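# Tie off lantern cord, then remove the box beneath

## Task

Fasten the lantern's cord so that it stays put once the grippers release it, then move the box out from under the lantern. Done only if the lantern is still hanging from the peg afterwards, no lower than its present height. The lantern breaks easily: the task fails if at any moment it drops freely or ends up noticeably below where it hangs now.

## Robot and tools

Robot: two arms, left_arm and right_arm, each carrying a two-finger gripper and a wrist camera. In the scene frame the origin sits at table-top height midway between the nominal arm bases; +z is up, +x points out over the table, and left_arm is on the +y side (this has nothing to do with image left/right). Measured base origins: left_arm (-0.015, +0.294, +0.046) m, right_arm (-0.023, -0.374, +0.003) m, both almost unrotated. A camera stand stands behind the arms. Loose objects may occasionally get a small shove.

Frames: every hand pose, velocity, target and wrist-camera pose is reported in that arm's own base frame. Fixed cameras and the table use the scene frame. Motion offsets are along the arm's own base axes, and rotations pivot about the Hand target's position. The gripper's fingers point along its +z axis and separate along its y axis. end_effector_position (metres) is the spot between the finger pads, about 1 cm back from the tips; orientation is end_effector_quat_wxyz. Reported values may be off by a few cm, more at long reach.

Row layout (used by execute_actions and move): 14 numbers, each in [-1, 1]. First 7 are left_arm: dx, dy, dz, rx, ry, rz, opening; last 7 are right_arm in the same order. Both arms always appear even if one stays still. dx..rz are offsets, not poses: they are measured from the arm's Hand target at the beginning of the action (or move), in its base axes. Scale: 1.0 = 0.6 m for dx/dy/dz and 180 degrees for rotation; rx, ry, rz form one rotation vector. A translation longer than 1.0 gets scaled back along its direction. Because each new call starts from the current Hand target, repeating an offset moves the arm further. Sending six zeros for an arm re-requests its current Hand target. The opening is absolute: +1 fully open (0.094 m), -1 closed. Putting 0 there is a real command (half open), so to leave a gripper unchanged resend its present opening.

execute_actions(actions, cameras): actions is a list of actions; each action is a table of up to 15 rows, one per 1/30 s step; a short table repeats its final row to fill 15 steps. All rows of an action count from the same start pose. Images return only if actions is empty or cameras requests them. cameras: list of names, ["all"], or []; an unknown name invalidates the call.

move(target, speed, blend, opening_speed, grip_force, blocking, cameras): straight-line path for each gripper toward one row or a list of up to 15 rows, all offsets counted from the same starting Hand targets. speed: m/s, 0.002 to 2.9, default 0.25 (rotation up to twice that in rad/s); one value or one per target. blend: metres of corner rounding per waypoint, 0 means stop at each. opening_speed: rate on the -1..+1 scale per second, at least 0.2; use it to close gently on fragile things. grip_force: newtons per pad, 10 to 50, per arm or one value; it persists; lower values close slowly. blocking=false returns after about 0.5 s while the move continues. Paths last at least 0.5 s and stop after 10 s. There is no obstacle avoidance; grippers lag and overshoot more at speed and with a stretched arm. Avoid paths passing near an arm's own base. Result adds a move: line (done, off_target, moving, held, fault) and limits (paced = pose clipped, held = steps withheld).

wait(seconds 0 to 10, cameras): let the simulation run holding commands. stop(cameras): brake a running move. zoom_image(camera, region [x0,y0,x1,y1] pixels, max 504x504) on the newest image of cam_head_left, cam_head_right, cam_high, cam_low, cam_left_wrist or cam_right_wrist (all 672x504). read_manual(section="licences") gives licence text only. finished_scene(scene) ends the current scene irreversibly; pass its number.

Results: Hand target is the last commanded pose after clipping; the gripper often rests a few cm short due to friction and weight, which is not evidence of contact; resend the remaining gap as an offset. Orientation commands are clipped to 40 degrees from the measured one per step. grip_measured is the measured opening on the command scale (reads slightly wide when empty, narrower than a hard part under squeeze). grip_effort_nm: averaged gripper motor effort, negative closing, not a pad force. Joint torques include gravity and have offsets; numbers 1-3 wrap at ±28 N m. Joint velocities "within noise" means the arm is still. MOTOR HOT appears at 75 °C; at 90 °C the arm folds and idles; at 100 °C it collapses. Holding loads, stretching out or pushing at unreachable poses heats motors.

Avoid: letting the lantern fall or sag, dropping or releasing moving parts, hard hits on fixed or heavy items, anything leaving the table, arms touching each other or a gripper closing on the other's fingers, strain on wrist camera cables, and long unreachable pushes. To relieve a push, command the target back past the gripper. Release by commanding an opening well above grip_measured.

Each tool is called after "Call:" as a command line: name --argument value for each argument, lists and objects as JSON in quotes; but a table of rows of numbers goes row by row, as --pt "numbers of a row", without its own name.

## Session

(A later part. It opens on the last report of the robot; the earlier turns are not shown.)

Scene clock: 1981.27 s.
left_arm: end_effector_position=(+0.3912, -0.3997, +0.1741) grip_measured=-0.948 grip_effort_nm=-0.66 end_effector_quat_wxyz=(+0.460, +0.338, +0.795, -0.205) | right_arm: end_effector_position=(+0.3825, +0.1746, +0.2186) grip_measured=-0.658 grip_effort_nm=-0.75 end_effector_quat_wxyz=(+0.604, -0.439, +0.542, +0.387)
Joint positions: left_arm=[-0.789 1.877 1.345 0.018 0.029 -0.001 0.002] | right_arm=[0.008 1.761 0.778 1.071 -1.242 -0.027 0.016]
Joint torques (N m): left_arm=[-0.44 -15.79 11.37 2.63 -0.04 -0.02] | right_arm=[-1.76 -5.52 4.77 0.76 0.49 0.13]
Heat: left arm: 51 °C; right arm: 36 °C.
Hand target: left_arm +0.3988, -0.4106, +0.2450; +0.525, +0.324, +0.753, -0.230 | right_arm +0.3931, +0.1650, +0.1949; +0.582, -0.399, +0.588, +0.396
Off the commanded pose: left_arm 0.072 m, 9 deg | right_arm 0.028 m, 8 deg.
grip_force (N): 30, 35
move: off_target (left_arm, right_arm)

Call:
move --target '[-0.01,0.01,0.025,0,0,0,-1.0, 0,0,0,0,0,0,-0.74]' --speed 0.06 --cameras '["cam_low"]'

Call:
zoom_image --camera "cam_low" --region '[310, 150, 440, 300]'

Scene clock: 1996.90 s.
left_arm: end_effector_position=(+0.3894, -0.3965, +0.1979) grip_measured=-0.948 grip_effort_nm=-0.66 end_effector_quat_wxyz=(+0.469, +0.335, +0.791, -0.206) | right_arm: end_effector_position=(+0.3825, +0.1746, +0.2186) grip_measured=-0.658 grip_effort_nm=-0.75 end_effector_quat_wxyz=(+0.604, -0.439, +0.542, +0.387)
Joint positions: left_arm=[-0.789 1.837 1.371 -0.03 0.024 -0.001 0.002] | right_arm=[0.008 1.761 0.778 1.071 -1.242 -0.027 0.016]
Joint torques (N m): left_arm=[-0.47 -15.05 10.63 2.56 0.03 0] | right_arm=[-1.65 -5.41 4.85 0.74 0.48 0.12]
Heat: left arm: 58 °C; right arm: 36 °C.
Hand target: left_arm +0.3928, -0.4047, +0.2600; +0.525, +0.324, +0.753, -0.230 | right_arm +0.3931, +0.1650, +0.1949; +0.582, -0.399, +0.588, +0.396
Off the commanded pose: left_arm 0.063 m, 8 deg | right_arm 0.028 m, 8 deg.
grip_force (N): 30, 35
move: off_target (left_arm, right_arm)
Images, in order (width x height): cam_low 672x504.

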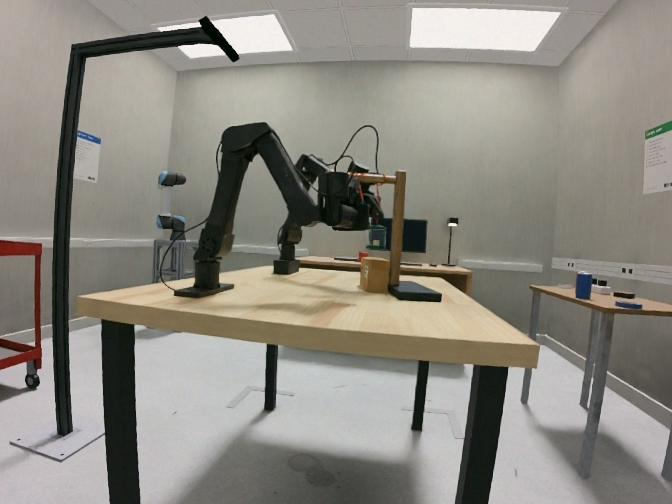

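Scaled by 3.360 from the camera's 672x504 image, which has a finer 960x720 frame.

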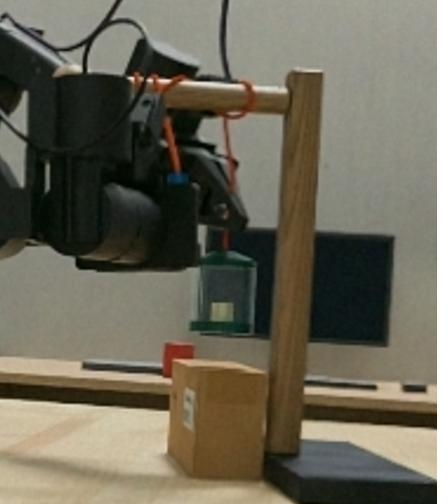

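Call:
move --target '[0,0,0,0,0,0,-1.0, 0.01,-0.025,-0.075,-0.04,0.016,0,-0.74]' --speed 0.1

Scene clock: 2015.60 s.
left_arm: end_effector_position=(+0.3894, -0.3965, +0.1979) grip_measured=-0.948 grip_effort_nm=-0.66 end_effector_quat_wxyz=(+0.469, +0.335, +0.791, -0.206) | right_arm: end_effector_position=(+0.3826, +0.1657, +0.1826) grip_measured=-0.658 grip_effort_nm=-0.75 end_effector_quat_wxyz=(+0.579, -0.474, +0.552, +0.368)
Joint positions: left_arm=[-0.789 1.837 1.371 -0.03 0.024 -0.001 0.002] | right_arm=[-0.023 1.777 0.804 0.757 -1.293 -0.352 0.016]
Joint torques (N m): left_arm=[-0.46 -15.01 10.62 2.59 0.03 0] | right_arm=[-2.62 -5.01 5.91 0.19 0.66 -0.03]
Heat: left arm: 53 °C; right arm: 36 °C.
Hand target: left_arm +0.3928, -0.4047, +0.2600; +0.525, +0.324, +0.753, -0.230 | right_arm +0.3991, +0.1500, +0.1498; +0.541, -0.424, +0.626, +0.368
Off the commanded pose: left_arm 0.063 m, 8 deg | right_arm 0.040 m, 11 deg.
grip_force (N): 30, 35
move: off_target (left_arm, right_arm)

Call:
wait --seconds 0.1 --cameras '["cam_low"]'

Call:
zoom_image --camera "cam_low" --region '[310, 150, 440, 300]'

Scene clock: 2027.40 s.
left_arm: end_effector_position=(+0.3894, -0.3965, +0.1979) grip_measured=-0.948 grip_effort_nm=-0.66 end_effector_quat_wxyz=(+0.469, +0.335, +0.791, -0.206) | right_arm: end_effector_position=(+0.3825, +0.1657, +0.1826) grip_measured=-0.658 grip_effort_nm=-0.75 end_effector_quat_wxyz=(+0.579, -0.475, +0.551, +0.368)
Joint positions: left_arm=[-0.789 1.837 1.371 -0.03 0.024 -0.001 0.002] | right_arm=[-0.023 1.777 0.804 0.757 -1.293 -0.353 0.016]
Joint torques (N m): left_arm=[-0.46 -15.02 10.59 2.58 0.03 0] | right_arm=[-2.58 -5.09 5.96 0.17 0.68 -0.03]
Heat: left arm: 52 °C; right arm: 36 °C.
Hand target: left_arm +0.3928, -0.4047, +0.2600; +0.525, +0.324, +0.753, -0.230 | right_arm +0.3990, +0.1500, +0.1498; +0.541, -0.425, +0.626, +0.368
Tool commands: left_gripper/opening=-1.0 right_gripper/opening=-0.74
Off the commanded pose: left_arm 0.063 m, 8 deg | right_arm 0.040 m, 11 deg.
grip_force (N): 30, 35
wait: 0.10 s; at rest from the start
Images, in order (width x height): cam_low 672x504.

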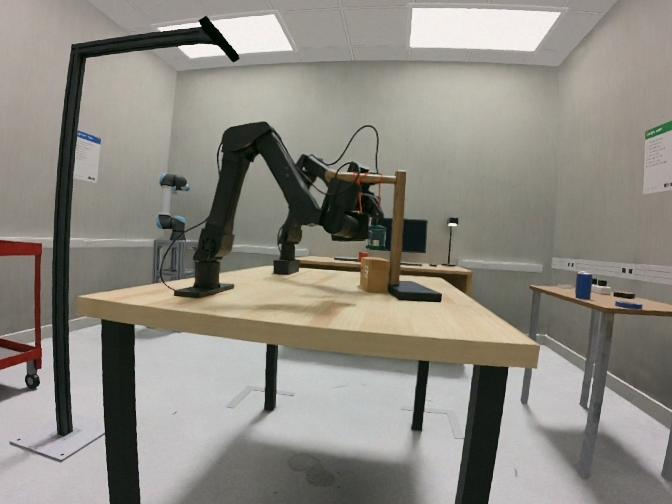

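Scaled by 3.360 from the camera's 672x504 image, which has a finer 960x720 frame.

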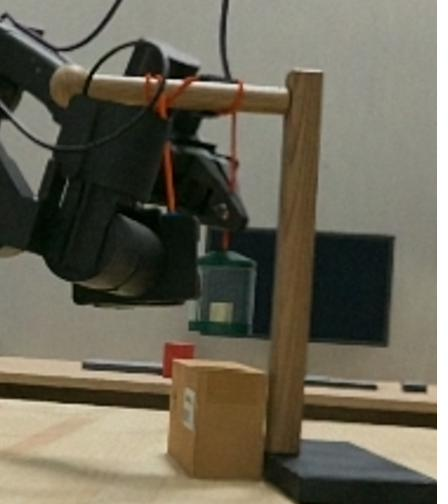

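Call:
move --target '[0,0,-0.12,0,0,0,-1.0, 0,0,0,0,0,0,-0.74]' --speed 0.05

Scene clock: 2053.60 s.
left_arm: end_effector_position=(+0.3922, -0.3994, +0.1951) grip_measured=-0.948 grip_effort_nm=-0.66 end_effector_quat_wxyz=(+0.520, +0.322, +0.758, -0.227) | right_arm: end_effector_position=(+0.3823, +0.1656, +0.1818) grip_measured=-0.658 grip_effort_nm=-0.75 end_effector_quat_wxyz=(+0.578, -0.474, +0.553, +0.368)
Joint positions: left_arm=[-0.789 1.837 1.236 0.238 0.024 -0.001 0.002] | right_arm=[-0.023 1.777 0.804 0.75 -1.294 -0.357 0.016]
Joint torques (N m): left_arm=[-0.54 -8.38 6.06 2.68 0 0] | right_arm=[-2.63 -5.05 6.11 0.17 0.68 -0.02]
Heat: left arm: 53 °C; right arm: 37 °C.
Hand target: left_arm +0.3928, -0.4046, +0.1880; +0.525, +0.324, +0.753, -0.230 | right_arm +0.3990, +0.1500, +0.1498; +0.541, -0.424, +0.626, +0.368
Off the commanded pose: left_arm 0.009 m, 1 deg | right_arm 0.039 m, 11 deg.
grip_force (N): 30, 35
move: off_target (right_arm)

Call:
move --target '[0,0,-0.03,0,0,0,-1.0, 0,0,0,0,0,0,-0.74]' --speed 0.05 --cameras '["cam_low"]'

Call:
zoom_image --camera "cam_low" --region '[310, 150, 440, 300]'

Scene clock: 2073.63 s.
left_arm: end_effector_position=(+0.3938, -0.4029, +0.1924) grip_measured=-0.948 grip_effort_nm=-0.66 end_effector_quat_wxyz=(+0.538, +0.318, +0.744, -0.235) | right_arm: end_effector_position=(+0.3823, +0.1656, +0.1818) grip_measured=-0.658 grip_effort_nm=-0.75 end_effector_quat_wxyz=(+0.578, -0.474, +0.553, +0.368)
Joint positions: left_arm=[-0.791 1.856 1.201 0.34 0.024 -0.001 0.002] | right_arm=[-0.023 1.777 0.804 0.75 -1.294 -0.357 0.016]
Joint torques (N m): left_arm=[-0.23 -7.86 5.5 2.31 0.02 0] | right_arm=[-2.61 -5 6.05 0.19 0.69 -0.01]
Heat: left arm: 50 °C; right arm: 37 °C.
Hand target: left_arm +0.3928, -0.4046, +0.1701; +0.525, +0.324, +0.753, -0.230 | right_arm +0.3990, +0.1500, +0.1498; +0.541, -0.424, +0.626, +0.368
Off the commanded pose: left_arm 0.023 m, 2 deg | right_arm 0.039 m, 11 deg.
grip_force (N): 30, 35
move: off_target (left_arm, right_arm)
Images, in order (width x height): cam_low 672x504.

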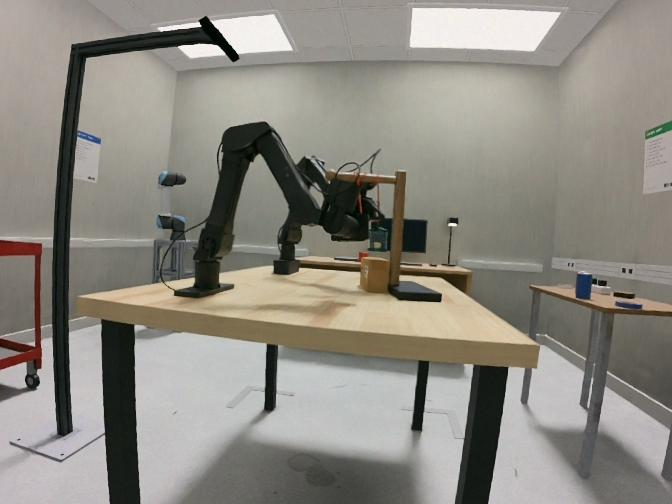

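Scaled by 3.360 from the camera's 672x504 image, which has a finer 960x720 frame.

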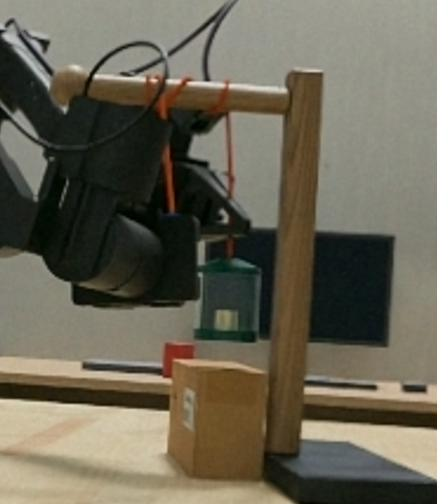

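Call:
move --pt "0 0 0 0 0 0 -1.0 -0.0267 0.0367 0.0837 0 0 0 -0.74" --pt "0 0 -0.03 0 0 0 -1.0 -0.0267 0.0367 0.0837 0 0 0 -0.74" --speed 0.05 --blend 0

Scene clock: 2093.50 s.
left_arm: end_effector_position=(+0.3956, -0.4054, +0.1909) grip_measured=-0.948 grip_effort_nm=-0.66 end_effector_quat_wxyz=(+0.556, +0.313, +0.730, -0.244) | right_arm: end_effector_position=(+0.3803, +0.1712, +0.1881) grip_measured=-0.658 grip_effort_nm=-0.75 end_effector_quat_wxyz=(+0.535, -0.421, +0.628, +0.377)
Joint positions: left_arm=[-0.791 1.876 1.168 0.443 0.027 -0.001 0.002] | right_arm=[0.011 1.656 0.817 0.464 -1.167 -0.323 0.016]
Joint torques (N m): left_arm=[-0.25 -7.24 4.89 1.98 -0.01 0] | right_arm=[0.31 -9.84 9.52 1.1 -0.07 -0.08]
Heat: left arm: 49 °C; right arm: 37 °C.
Hand target: left_arm +0.3928, -0.4047, +0.1521; +0.525, +0.324, +0.753, -0.230 | right_arm +0.3830, +0.1719, +0.2001; +0.541, -0.424, +0.626, +0.368
Off the commanded pose: left_arm 0.039 m, 5 deg | right_arm 0.012 m, 1 deg.
grip_force (N): 30, 35
move: off_target (left_arm, right_arm)

Call:
move --target '[0,0,-0.03,0,0,0,-1.0, 0,0.01,0.02,0,0,0,-0.74]' --speed 0.05 --cameras '["cam_right_wrist","cam_low"]'

Call:
zoom_image --camera "cam_low" --region '[310, 150, 440, 300]'

Scene clock: 2103.97 s.
left_arm: end_effector_position=(+0.3958, -0.4079, +0.1855) grip_measured=-0.948 grip_effort_nm=-0.66 end_effector_quat_wxyz=(+0.569, +0.311, +0.719, -0.252) | right_arm: end_effector_position=(+0.3816, +0.1757, +0.1947) grip_measured=-0.658 grip_effort_nm=-0.75 end_effector_quat_wxyz=(+0.531, -0.418, +0.635, +0.374)
Joint positions: left_arm=[-0.792 1.902 1.138 0.536 0.031 -0.001 0.002] | right_arm=[0.028 1.634 0.84 0.412 -1.139 -0.319 0.016]
Joint torques (N m): left_arm=[-0.08 -6.78 4.44 1.69 -0.06 0] | right_arm=[0.46 -10.15 9.99 1.26 -0.19 0.05]
Heat: left arm: 48 °C; right arm: 37 °C.
Hand target: left_arm +0.3929, -0.4046, +0.1341; +0.525, +0.324, +0.753, -0.230 | right_arm +0.3830, +0.1779, +0.2121; +0.541, -0.425, +0.626, +0.368
Off the commanded pose: left_arm 0.052 m, 7 deg | right_arm 0.018 m, 2 deg.
grip_force (N): 30, 35
move: off_target (left_arm, right_arm)
Images, in order (width x height): cam_low 672x504, cam_right_wrist 672x504.

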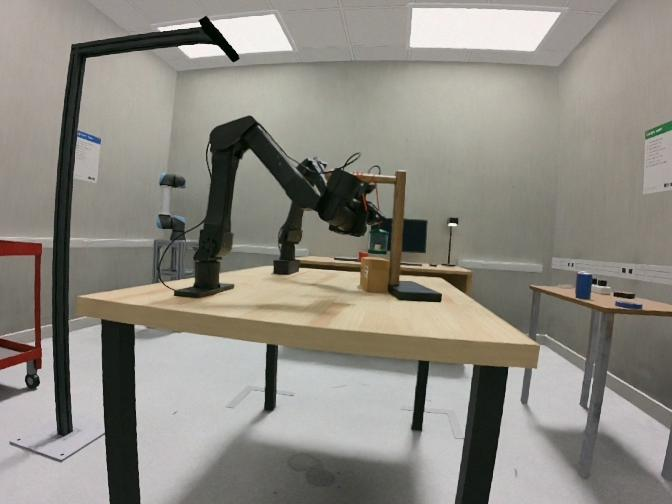

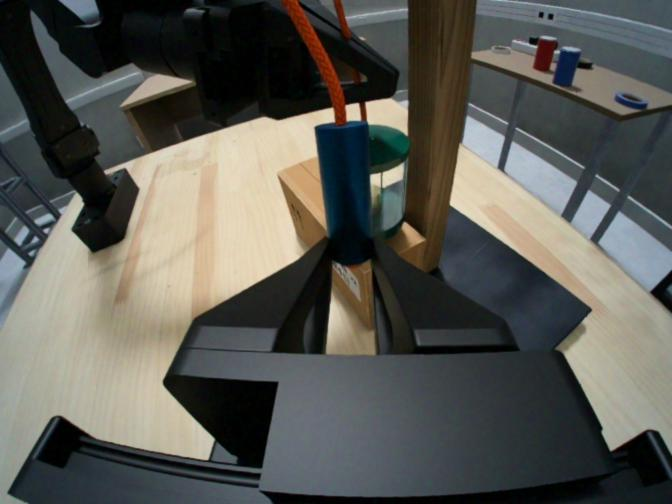

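Scaled by 3.360 from the camera's 672x504 image, which has a finer 960x720 frame.

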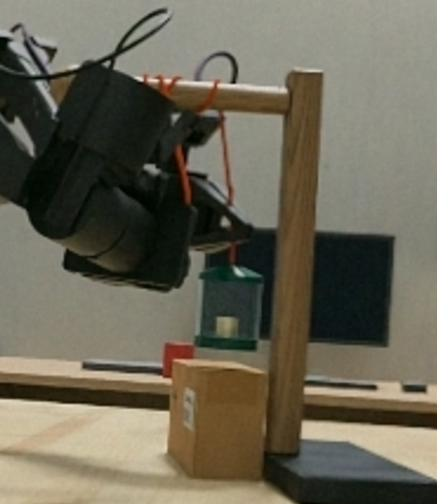

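Call:
zoom_image --camera "cam_low" --region '[345, 165, 405, 240]'

Scaled by 6.720 from the camera's 672x504 image, which has a finer 960x720 frame.

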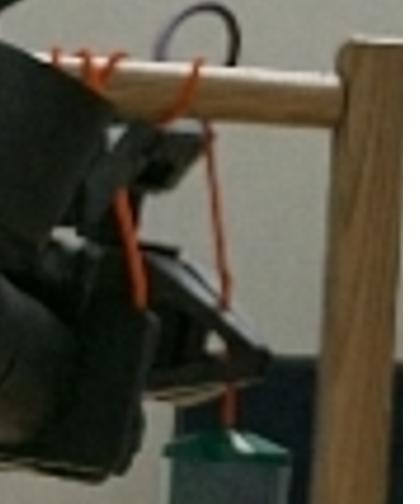

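Call:
move --target '[0,0,0.03,0,0,0,-1.0, 0.0267,-0.05,-0.1283,0,0,0,-0.74]' --speed 0.08 --cameras '["cam_low"]'

Call:
zoom_image --camera "cam_low" --region '[335, 165, 405, 255]'

Scene clock: 2130.03 s.
left_arm: end_effector_position=(+0.3951, -0.4079, +0.1844) grip_measured=-0.948 grip_effort_nm=-0.66 end_effector_quat_wxyz=(+0.568, +0.312, +0.719, -0.252) | right_arm: end_effector_position=(+0.3833, +0.1667, +0.1837) grip_measured=-0.658 grip_effort_nm=-0.75 end_effector_quat_wxyz=(+0.585, -0.491, +0.535, +0.361)
Joint positions: left_arm=[-0.792 1.902 1.135 0.538 0.033 -0.001 0.002] | right_arm=[-0.023 1.79 0.822 0.753 -1.314 -0.398 0.016]
Joint torques (N m): left_arm=[-0.12 -9.18 7.16 1.03 -0.08 0.01] | right_arm=[-3.14 -3.59 2.97 0.31 0.86 0.11]
Heat: left arm: 45 °C; right arm: 37 °C.
Hand target: left_arm +0.3929, -0.4046, +0.1521; +0.525, +0.324, +0.753, -0.230 | right_arm +0.3990, +0.1480, +0.1351; +0.541, -0.425, +0.626, +0.368
Off the commanded pose: left_arm 0.033 m, 7 deg | right_arm 0.054 m, 14 deg.
grip_force (N): 30, 35
move: off_target (left_arm, right_arm)
Images, in order (width x height): cam_low 672x504.

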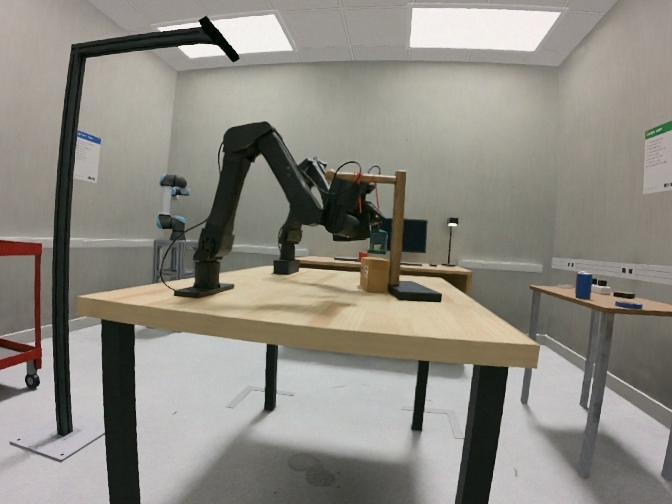

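Scaled by 5.600 from the camera's 672x504 image, which has a finer 960x720 frame.

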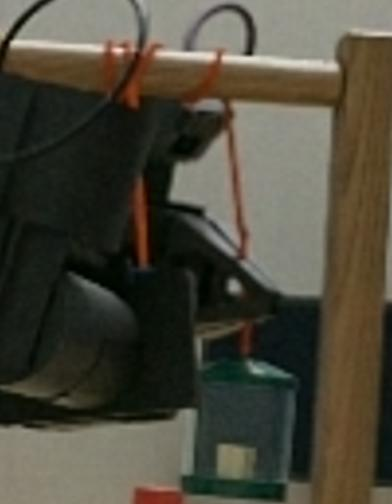

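Call:
move --target '[0.0037,-0.0055,0.0535,-0.0284,-0.0257,-0.0023,-1.0, 0,0,0,0,0,0,-0.74]' --speed 0.06

Scene clock: 2176.87 s.
left_arm: end_effector_position=(+0.3950, -0.4086, +0.1865) grip_measured=-0.948 grip_effort_nm=-0.66 end_effector_quat_wxyz=(+0.571, +0.312, +0.716, -0.255) | right_arm: end_effector_position=(+0.3834, +0.1666, +0.1839) grip_measured=-0.658 grip_effort_nm=-0.75 end_effector_quat_wxyz=(+0.585, -0.491, +0.535, +0.362)
Joint positions: left_arm=[-0.792 1.902 1.135 0.546 0.037 -0.001 0.002] | right_arm=[-0.023 1.79 0.822 0.755 -1.314 -0.394 0.016]
Joint torques (N m): left_arm=[0.09 -10.32 6.61 2.11 -0.01 -0.02] | right_arm=[-3.1 -3.49 2.84 0.34 0.85 0.1]
Heat: left arm: 46 °C; right arm: 34 °C.
Hand target: left_arm +0.3951, -0.4079, +0.1842; +0.568, +0.312, +0.719, -0.252 | right_arm +0.3990, +0.1480, +0.1352; +0.541, -0.425, +0.626, +0.368
Off the commanded pose: left_arm 0.002 m, 1 deg | right_arm 0.054 m, 14 deg.
grip_force (N): 30, 35
move: off_target (right_arm)

Call:
move --pt "0 0 -0.02 0 0 0 -1.0 0 0 0 0 0 0 -0.74" --pt "0 0 -0.02 0 0 0 -0.4 0 0 0 0 0 0 -0.74" --speed '[0.04,0.04]' --blend 0 --opening_speed 0.25 --cameras '["cam_low","cam_left_wrist"]'

Call:
zoom_image --camera "cam_low" --region '[310, 150, 440, 300]'

Scene clock: 2200.33 s.
left_arm: end_effector_position=(+0.3949, -0.4085, +0.1883) grip_measured=-0.402 grip_effort_nm=0.13 end_effector_quat_wxyz=(+0.576, +0.310, +0.712, -0.257) | right_arm: end_effector_position=(+0.3834, +0.1666, +0.1839) grip_measured=-0.658 grip_effort_nm=-0.75 end_effector_quat_wxyz=(+0.585, -0.491, +0.535, +0.362)
Joint positions: left_arm=[-0.792 1.902 1.128 0.567 0.037 -0.001 0.028] | right_arm=[-0.023 1.79 0.822 0.755 -1.314 -0.394 0.016]
Joint torques (N m): left_arm=[0.12 -8.62 5.38 2.41 -0.02 -0.05] | right_arm=[-3.11 -3.48 2.88 0.36 0.84 0.11]
Heat: left arm: 47 °C; right arm: 33 °C.
Hand target: left_arm +0.3951, -0.4079, +0.1722; +0.568, +0.312, +0.719, -0.252 | right_arm +0.3990, +0.1480, +0.1352; +0.541, -0.425, +0.626, +0.368
Off the commanded pose: left_arm 0.016 m, 1 deg | right_arm 0.054 m, 14 deg.
grip_force (N): 30, 35
move: off_target (left_arm, right_arm); target 2's new opening was sent with left_arm's hand 0.015 m and 1 deg from that target
Images, in order (width x height): cam_low 672x504, cam_left_wrist 672x504.

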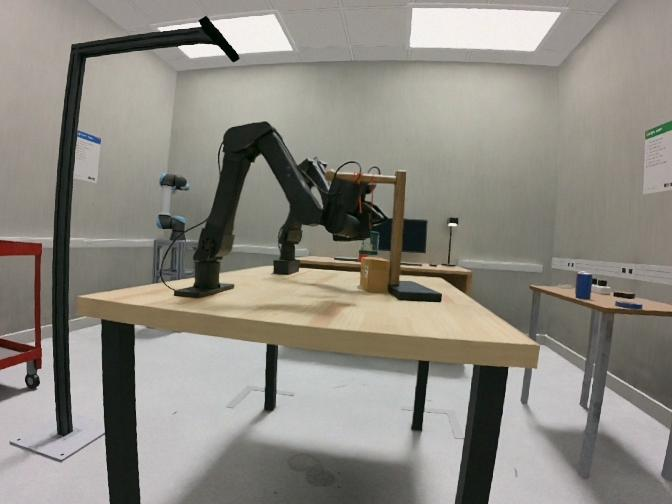

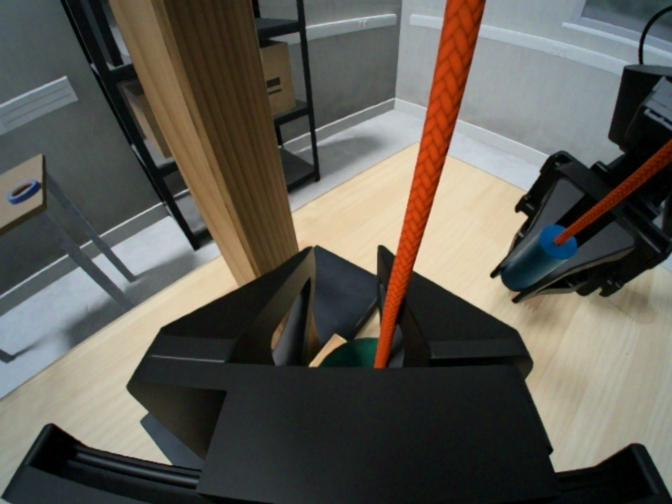

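Scaled by 3.360 from the camera's 672x504 image, which has a finer 960x720 frame.

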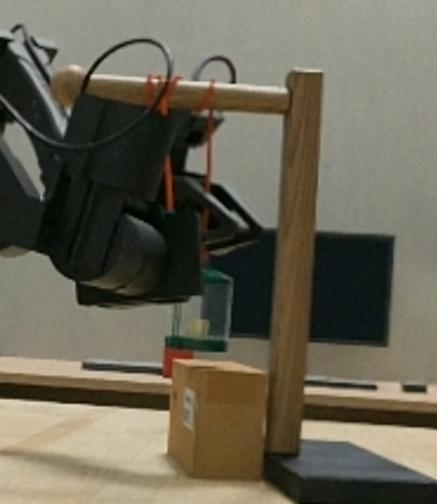

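Call:
move --pt "0 0 0.0267 0 0 0 0.0 0 0 0 0 0 0 -0.74" --pt "-0.0395 0.019 0.035 0 0 0 0.0 0 0 0 0 0 0 -0.74" --pt "-0.1213 0.1098 0.06 0 0 0 0.0 0 0 0 0 0 0 -0.74" --speed '[0.04,0.06,0.12]' --blend '[0,0.01,0]' --opening_speed 0.4 --cameras '["cam_low","cam_left_wrist"]'

Call:
zoom_image --camera "cam_low" --region '[310, 150, 440, 300]'

Scene clock: 2227.80 s.
left_arm: end_effector_position=(+0.3259, -0.3482, +0.2101) grip_measured=-0.002 grip_effort_nm=0.13 end_effector_quat_wxyz=(+0.572, +0.315, +0.713, -0.257) | right_arm: end_effector_position=(+0.3834, +0.1666, +0.1839) grip_measured=-0.658 grip_effort_nm=-0.75 end_effector_quat_wxyz=(+0.585, -0.491, +0.535, +0.362)
Joint positions: left_arm=[-0.81 1.531 0.801 0.515 0.028 -0.001 0.047] | right_arm=[-0.023 1.79 0.822 0.755 -1.314 -0.394 0.016]
Joint velocities: left_arm=[-0.002 -0.017 0.002 -0.022 -0.154 -0.007 0] | right_arm=[within noise]
Joint torques (N m): left_arm=[-0.01 -8.96 5.35 1.97 -0.11 -0.06] | right_arm=[-3.14 -3.51 2.78 0.34 0.85 0.13]
Heat: left arm: 47 °C; right arm: 33 °C.
Hand target: left_arm +0.3223, -0.3420, +0.2082; +0.568, +0.312, +0.719, -0.252 | right_arm +0.3990, +0.1480, +0.1352; +0.541, -0.425, +0.626, +0.368
Off the commanded pose: left_arm 0.007 m, 1 deg | right_arm 0.054 m, 14 deg.
grip_force (N): 30, 35
move: off_target (right_arm)
Images, in order (width x height): cam_low 672x504, cam_left_wrist 672x504.

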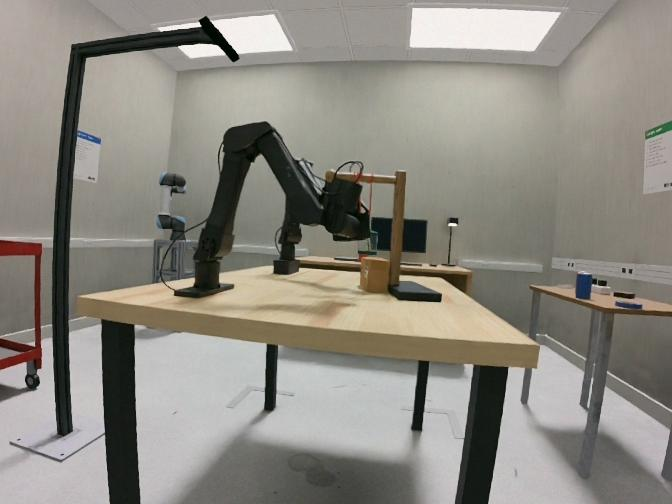

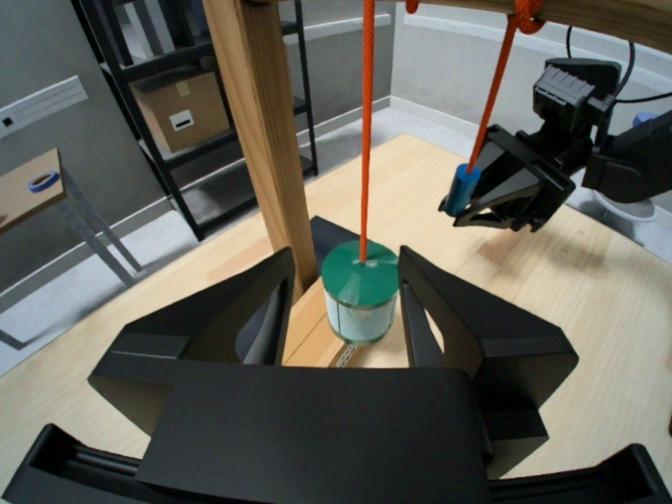

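Scaled by 3.360 from the camera's 672x504 image, which has a finer 960x720 frame.

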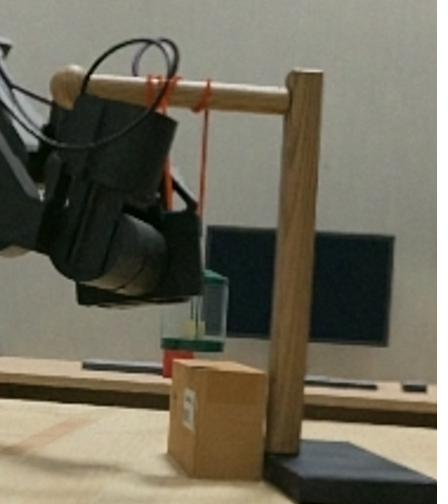

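Call:
move --target '[0,0,0,0,0,0,0.0, -0.0267,0.0417,0.1167,0,0,0,-0.74]' --speed 0.05 --cameras '["cam_low","cam_right_wrist"]'

Call:
zoom_image --camera "cam_low" --region '[310, 150, 440, 300]'

Scene clock: 2239.07 s.
left_arm: end_effector_position=(+0.3259, -0.3482, +0.2099) grip_measured=-0.002 grip_effort_nm=0.13 end_effector_quat_wxyz=(+0.572, +0.315, +0.713, -0.257) | right_arm: end_effector_position=(+0.3807, +0.1721, +0.1921) grip_measured=-0.658 grip_effort_nm=-0.75 end_effector_quat_wxyz=(+0.534, -0.419, +0.630, +0.377)
Joint positions: left_arm=[-0.81 1.531 0.801 0.515 0.028 -0.001 0.047] | right_arm=[0.015 1.645 0.829 0.441 -1.162 -0.319 0.016]
Joint torques (N m): left_arm=[-0.06 -8.95 5.33 1.96 -0.11 -0.06] | right_arm=[0.38 -9.81 9.65 1.13 -0.09 -0.1]
Heat: left arm: 47 °C; right arm: 33 °C.
Hand target: left_arm +0.3223, -0.3420, +0.2081; +0.568, +0.312, +0.719, -0.252 | right_arm +0.3830, +0.1730, +0.2050; +0.540, -0.424, +0.626, +0.368
Off the commanded pose: left_arm 0.007 m, 1 deg | right_arm 0.013 m, 2 deg.
grip_force (N): 30, 35
move: off_target (right_arm)
Images, in order (width x height): cam_low 672x504, cam_right_wrist 672x504.

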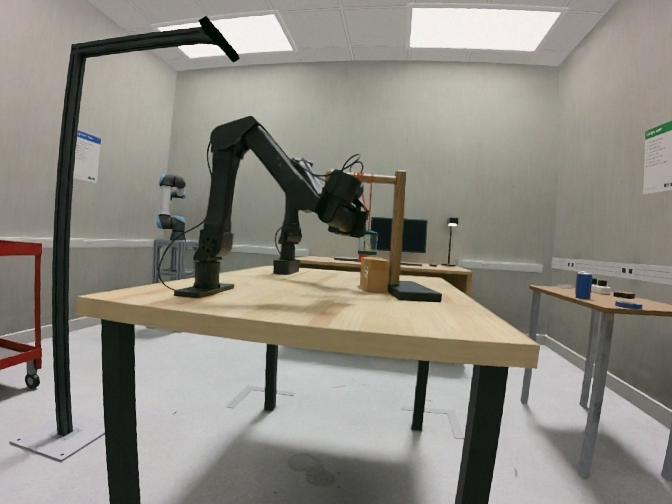

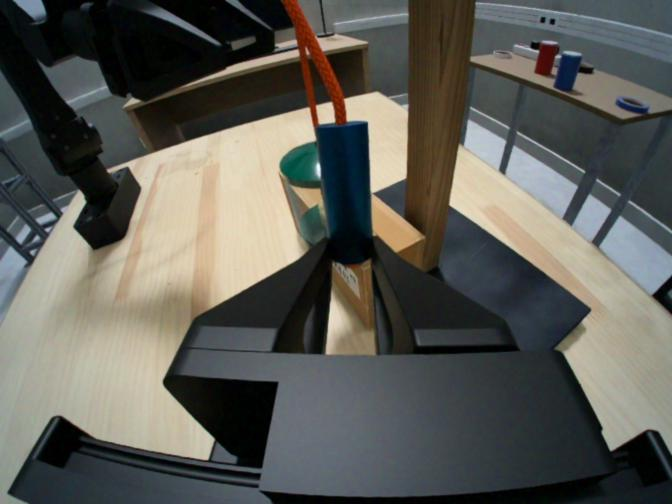

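Scaled by 3.360 from the camera's 672x504 image, which has a finer 960x720 frame.

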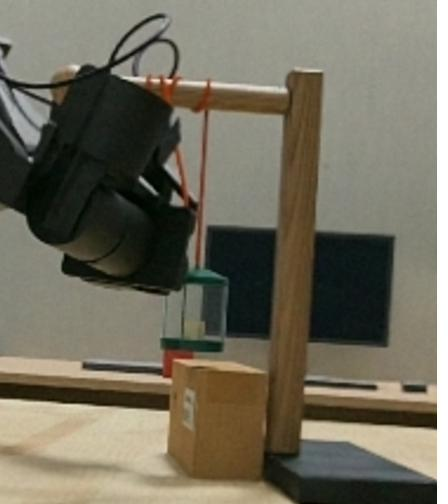

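Call:
move --target '[0,0,0,0,0,0,0.0,0,0,0,0,0,0,-0.42]' --speed 0.1 --opening_speed 0.3 --cameras '["cam_low"]'

Scene clock: 2257.07 s.
left_arm: end_effector_position=(+0.3259, -0.3482, +0.2099) grip_measured=-0.002 grip_effort_nm=0.13 end_effector_quat_wxyz=(+0.572, +0.315, +0.713, -0.257) | right_arm: end_effector_position=(+0.3815, +0.1714, +0.1894) grip_measured=-0.421 grip_effort_nm=0.08 end_effector_quat_wxyz=(+0.530, -0.415, +0.637, +0.376)
Joint positions: left_arm=[-0.81 1.531 0.801 0.515 0.028 -0.001 0.047] | right_arm=[0.015 1.645 0.829 0.425 -1.151 -0.32 0.027]
Joint torques (N m): left_arm=[-0.08 -8.96 5.39 1.96 -0.12 -0.07] | right_arm=[0.32 -9.85 9.72 1.26 -0.22 -0.11]
Heat: left arm: 48 °C; right arm: 35 °C.
Hand target: left_arm +0.3223, -0.3420, +0.2081; +0.568, +0.312, +0.719, -0.252 | right_arm +0.3830, +0.1730, +0.2050; +0.540, -0.424, +0.626, +0.368
Off the commanded pose: left_arm 0.007 m, 1 deg | right_arm 0.016 m, 2 deg.
grip_force (N): 30, 35
move: off_target (right_arm)
Images, in order (width x height): cam_low 672x504.

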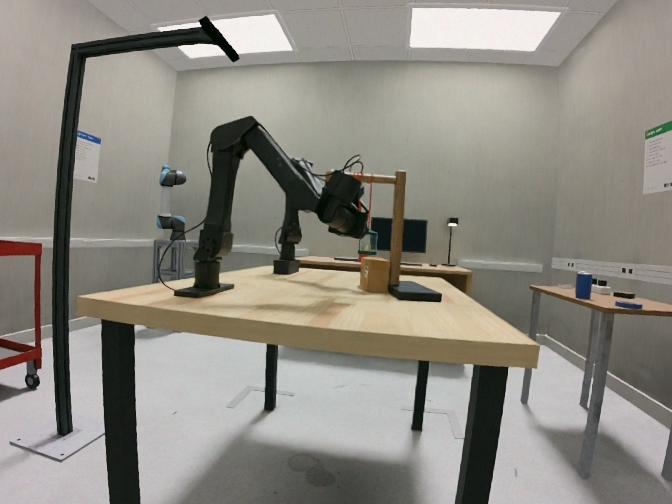

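Call:
zoom_image --camera "cam_low" --region '[310, 150, 440, 300]'

Scaled by 3.360 from the camera's 672x504 image, which has a finer 960x720 frame.

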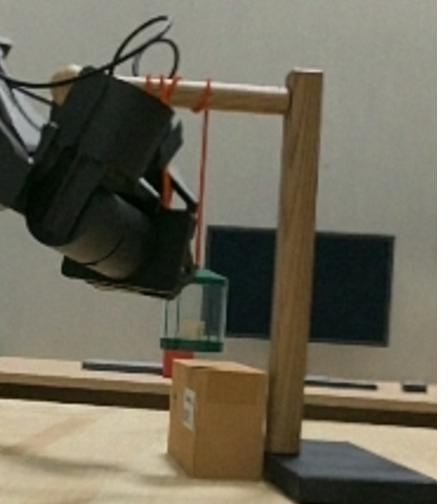

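Call:
move --pt "-0.1122 0.1283 0.0283 0 0 0 0.0 -0.0867 -0.2167 0.04 0 0 0 -0.42" --pt "0.0412 0.3333 -0.1218 0.0604 0.0278 -0.1758 0.9 -0.0867 -0.2167 0.04 0 0 0 -0.42" --speed '[0.12,0.2]' --blend '[0.03,0]' --cameras '["cam_left_wrist","cam_low"]'

Scene clock: 2280.63 s.
left_arm: end_effector_position=(+0.3451, -0.1397, +0.1336) grip_measured=+0.898 grip_effort_nm=0.14 end_effector_quat_wxyz=(+0.416, +0.537, +0.656, -0.329) | right_arm: end_effector_position=(+0.3265, +0.0456, +0.2253) grip_measured=-0.421 grip_effort_nm=0.08 end_effector_quat_wxyz=(+0.536, -0.428, +0.629, +0.366)
Joint positions: left_arm=[0.057 1.717 1.067 -0.61 1.093 1.24 0.089] | right_arm=[-0.435 1.753 1.276 -1.458 -1.402 -1.938 0.027]
Joint torques (N m): left_arm=[-0.1 -5.9 7.94 0.57 0.78 0.11] | right_arm=[-0.28 -6.19 8.7 -0.6 -0.72 -0.12]
Heat: left arm: 47 °C; right arm: 36 °C.
Hand target: left_arm +0.3470, -0.1421, +0.1350; +0.414, +0.536, +0.651, -0.342 | right_arm +0.3310, +0.0429, +0.2291; +0.541, -0.424, +0.626, +0.368
Off the commanded pose: left_arm 0.003 m, 2 deg | right_arm 0.006 m, 1 deg.
grip_force (N): 30, 35
move: done
Images, in order (width x height): cam_low 672x504, cam_left_wrist 672x504.

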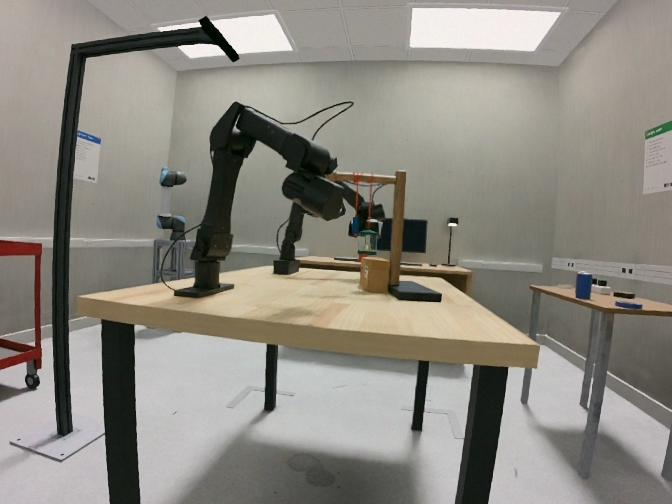

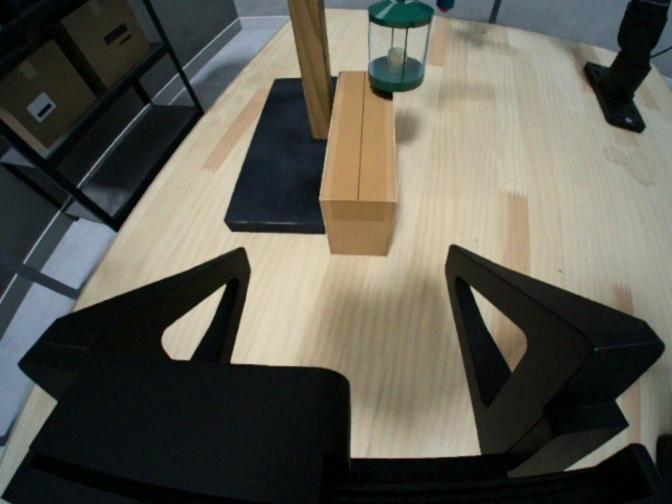

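Call:
zoom_image --camera "cam_low" --region '[310, 150, 440, 300]'

Call:
zoom_image --camera "cam_left_wrist" --region '[220, 30, 480, 290]'

Scaled by 3.360 from the camera's 672x504 image, which has a finer 960x720 frame.

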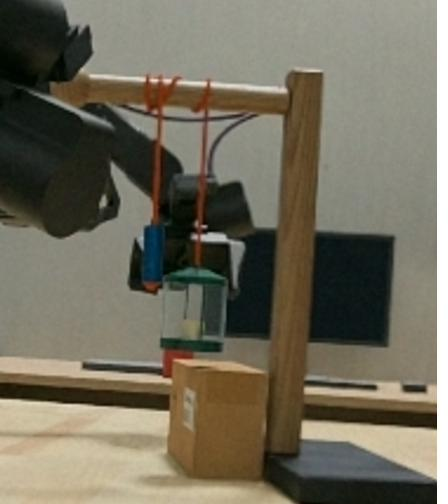

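Scaled by 1.938 from the camera's 672x504 image, which has a finer 960x720 frame.

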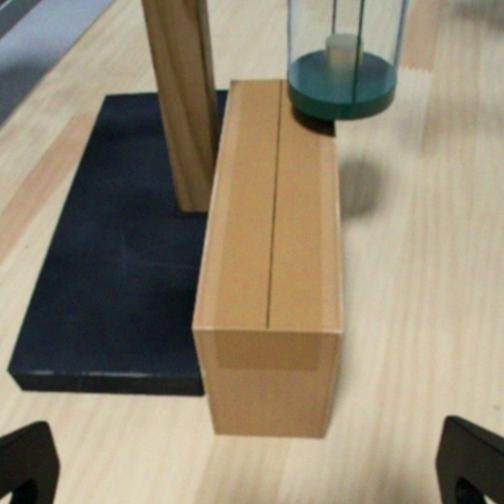

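Call:
move --target '[0.01,-0.0915,-0.2217,0,0,-0.0167,0.9,0,0,0,0,0,0,-0.42]' --speed 0.18 --cameras '["cam_left_wrist"]'

Scene clock: 2302.03 s.
left_arm: end_effector_position=(+0.3602, -0.1963, +0.0115) grip_measured=+0.898 grip_effort_nm=0.14 end_effector_quat_wxyz=(+0.413, +0.558, +0.633, -0.343) | right_arm: end_effector_position=(+0.3263, +0.0457, +0.2254) grip_measured=-0.421 grip_effort_nm=0.08 end_effector_quat_wxyz=(+0.536, -0.428, +0.629, +0.366)
Joint positions: left_arm=[-0.107 2.08 0.926 0.089 1.066 1.036 0.089] | right_arm=[-0.435 1.753 1.276 -1.461 -1.402 -1.941 0.027]
Joint torques (N m): left_arm=[-0.16 -8.06 3.07 1.29 0.59 -0.06] | right_arm=[-0.21 -6.17 8.73 -0.63 -0.71 -0.11]
Heat: left arm: 44 °C; right arm: 37 °C.
Hand target: left_arm +0.3531, -0.1970, +0.0020; +0.405, +0.553, +0.636, -0.353 | right_arm +0.3310, +0.0429, +0.2291; +0.541, -0.425, +0.626, +0.368
Off the commanded pose: left_arm 0.012 m, 2 deg | right_arm 0.007 m, 1 deg.
grip_force (N): 30, 35
move: off_target (left_arm)
Images, in order (width x height): cam_left_wrist 672x504.

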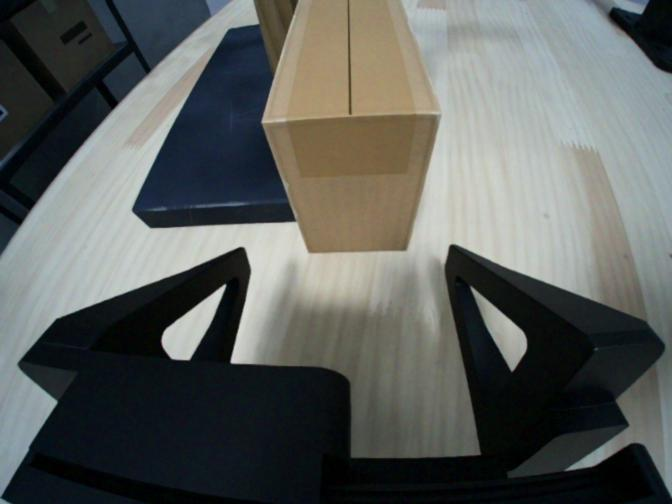

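Call:
move --pt "0.0128 -0.125 -0.01 0 0 0 0.9 0 0 0 0 0 0 -0.42" --pt "0.0128 -0.125 -0.01 0 0 0 0.36 0 0 0 0 0 0 -0.42" --speed 0.1 --grip_force '[20,35]' --opening_speed 0.3 --cameras '["cam_left_wrist"]'

Scene clock: 2326.30 s.
left_arm: end_effector_position=(+0.3604, -0.2687, +0.0026) grip_measured=+0.366 grip_effort_nm=-0.34 end_effector_quat_wxyz=(+0.409, +0.553, +0.638, -0.346) | right_arm: end_effector_position=(+0.3263, +0.0457, +0.2254) grip_measured=-0.421 grip_effort_nm=0.08 end_effector_quat_wxyz=(+0.536, -0.428, +0.629, +0.366)
Joint positions: left_arm=[-0.313 2.146 0.923 0.415 0.939 0.713 0.064] | right_arm=[-0.435 1.753 1.276 -1.461 -1.402 -1.941 0.027]
Joint torques (N m): left_arm=[-0.32 -7.75 5.71 1.63 0.5 -0.05] | right_arm=[-0.27 -6.09 8.8 -0.61 -0.73 -0.11]
Heat: left arm: 45 °C; right arm: 38 °C.
Hand target: left_arm +0.3609, -0.2719, -0.0040; +0.405, +0.553, +0.637, -0.353 | right_arm +0.3310, +0.0429, +0.2291; +0.541, -0.425, +0.626, +0.368
Off the commanded pose: left_arm 0.007 m, 1 deg | right_arm 0.007 m, 1 deg.
grip_force (N): 20, 35
move: done
Images, in order (width x height): cam_left_wrist 672x504.

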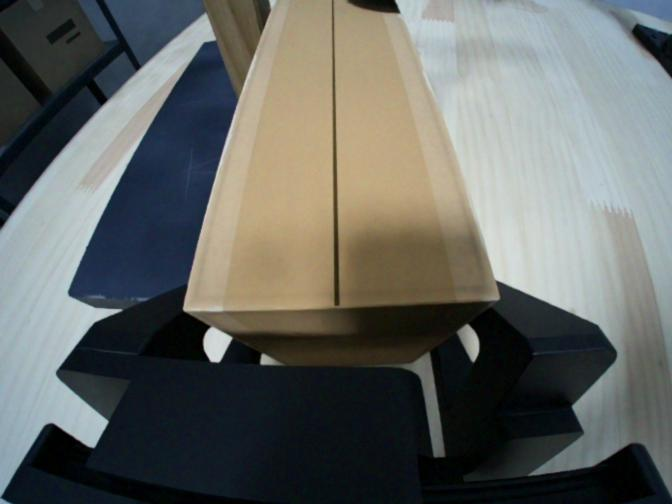

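Call:
move --pt "-0.042 0.28 -0.0033 0 0 0 0.36 0 0 0 0 0 0 -0.42" --pt "-0.042 0.28 -0.0033 0 0 0 0.85 0 0 0 0 0 0 -0.42" --pt "-0.042 0.28 0.2167 0 0 0 0.85 0 0 0 0 0 0 -0.42" --speed '[0.08,0.08,0.15]' --opening_speed 0.5 --cameras '["cam_low","cam_left_wrist"]'

Scene clock: 2351.17 s.
left_arm: end_effector_position=(+0.3323, -0.1047, +0.1124) grip_measured=+0.848 grip_effort_nm=0.14 end_effector_quat_wxyz=(+0.391, +0.550, +0.645, -0.358) | right_arm: end_effector_position=(+0.3263, +0.0457, +0.2254) grip_measured=-0.421 grip_effort_nm=0.08 end_effector_quat_wxyz=(+0.536, -0.428, +0.629, +0.366)
Joint positions: left_arm=[0.175 1.87 1.18 -0.986 1.115 1.653 0.087] | right_arm=[-0.435 1.753 1.276 -1.461 -1.402 -1.941 0.027]
Joint torques (N m): left_arm=[0.51 -10.09 6.98 -0.11 0.79 0.1] | right_arm=[-0.23 -6.12 8.77 -0.61 -0.71 -0.11]
Heat: left arm: 44 °C; right arm: 38 °C.
Hand target: left_arm +0.3357, -0.1039, +0.1261; +0.405, +0.553, +0.636, -0.353 | right_arm +0.3310, +0.0429, +0.2291; +0.541, -0.425, +0.626, +0.368
Off the commanded pose: left_arm 0.014 m, 2 deg | right_arm 0.007 m, 1 deg.
grip_force (N): 20, 35
move: off_target (left_arm)
Images, in order (width x height): cam_low 672x504, cam_left_wrist 672x504.

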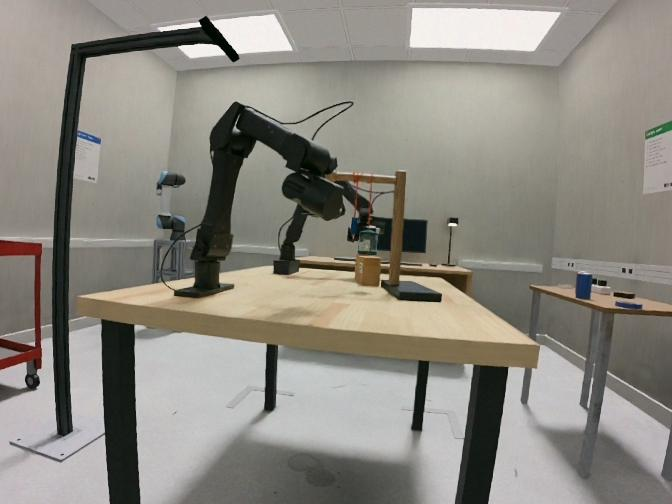

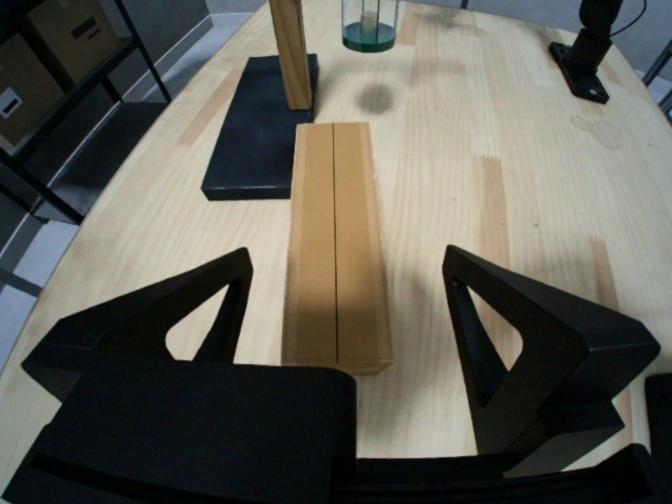

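Call:
move --pt "-0.0062 0 -0.2152 0 0 0 0.9 0 0 0 0 0 0 -0.42" --pt "-0.0062 0 -0.2152 0 0 0 0.36 0 0 0 0 0 0 -0.42" --pt "-0.0222 0.0987 -0.2168 0 0 0 0.36 0 0 0 0 0 0 -0.42" --pt "-0.0222 0.0987 -0.2168 0 0 0 0.85 0 0 0 0 0 0 -0.42" --pt "-0.0222 0.0987 -0.0167 0 0 0 0.85 0 0 0 0 0 0 -0.42" --speed '[0.15,0.08,0.08,0.08,0.15]' --opening_speed 0.6 --cameras '["cam_low","cam_left_wrist"]'

Scene clock: 2381.37 s.
left_arm: end_effector_position=(+0.3186, -0.0457, +0.1032) grip_measured=+0.848 grip_effort_nm=0.13 end_effector_quat_wxyz=(+0.392, +0.549, +0.643, -0.363) | right_arm: end_effector_position=(+0.3263, +0.0457, +0.2254) grip_measured=-0.421 grip_effort_nm=0.08 end_effector_quat_wxyz=(+0.536, -0.428, +0.629, +0.366)
Joint positions: left_arm=[0.367 1.999 1.282 -1.332 1.065 2.065 0.087] | right_arm=[-0.435 1.753 1.276 -1.461 -1.402 -1.941 0.027]
Joint torques (N m): left_arm=[0.38 -11.08 6.08 -0.76 0.69 0.1] | right_arm=[-0.25 -6.12 8.85 -0.6 -0.72 -0.1]
Heat: left arm: 44 °C; right arm: 38 °C.
Hand target: left_arm +0.3224, -0.0447, +0.1161; +0.405, +0.553, +0.637, -0.353 | right_arm +0.3310, +0.0429, +0.2291; +0.541, -0.425, +0.626, +0.368
Off the commanded pose: left_arm 0.013 m, 2 deg | right_arm 0.007 m, 1 deg.
grip_force (N): 20, 35
move: off_target (left_arm)
Images, in order (width x height): cam_low 672x504, cam_left_wrist 672x504.

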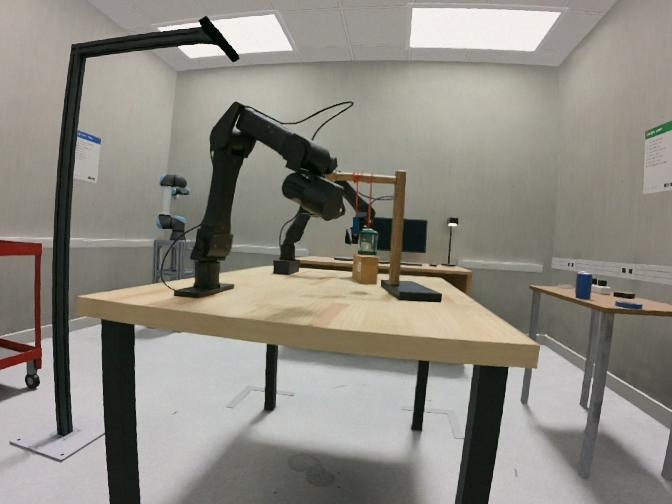

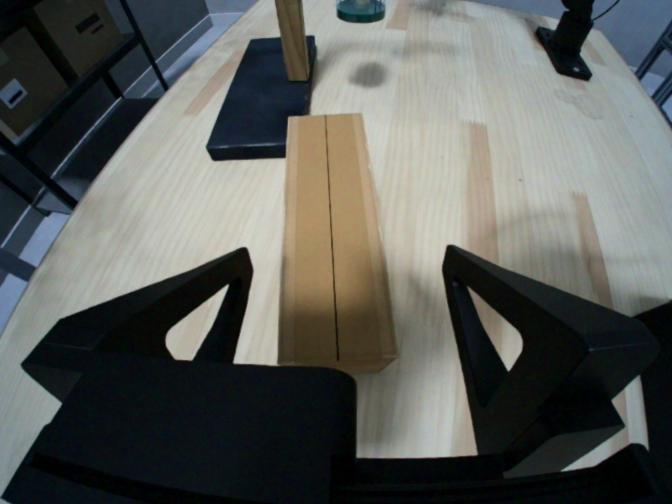

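Call:
zoom_image --camera "cam_low" --region '[310, 150, 440, 300]'

Scaled by 3.360 from the camera's 672x504 image, which has a finer 960x720 frame.

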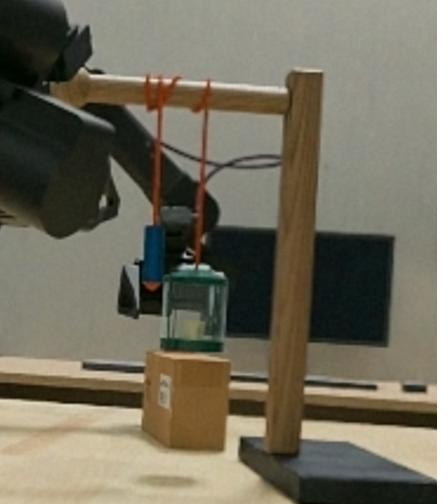

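Call:
finished_scene --scene 2

The scene is finished: the task was done.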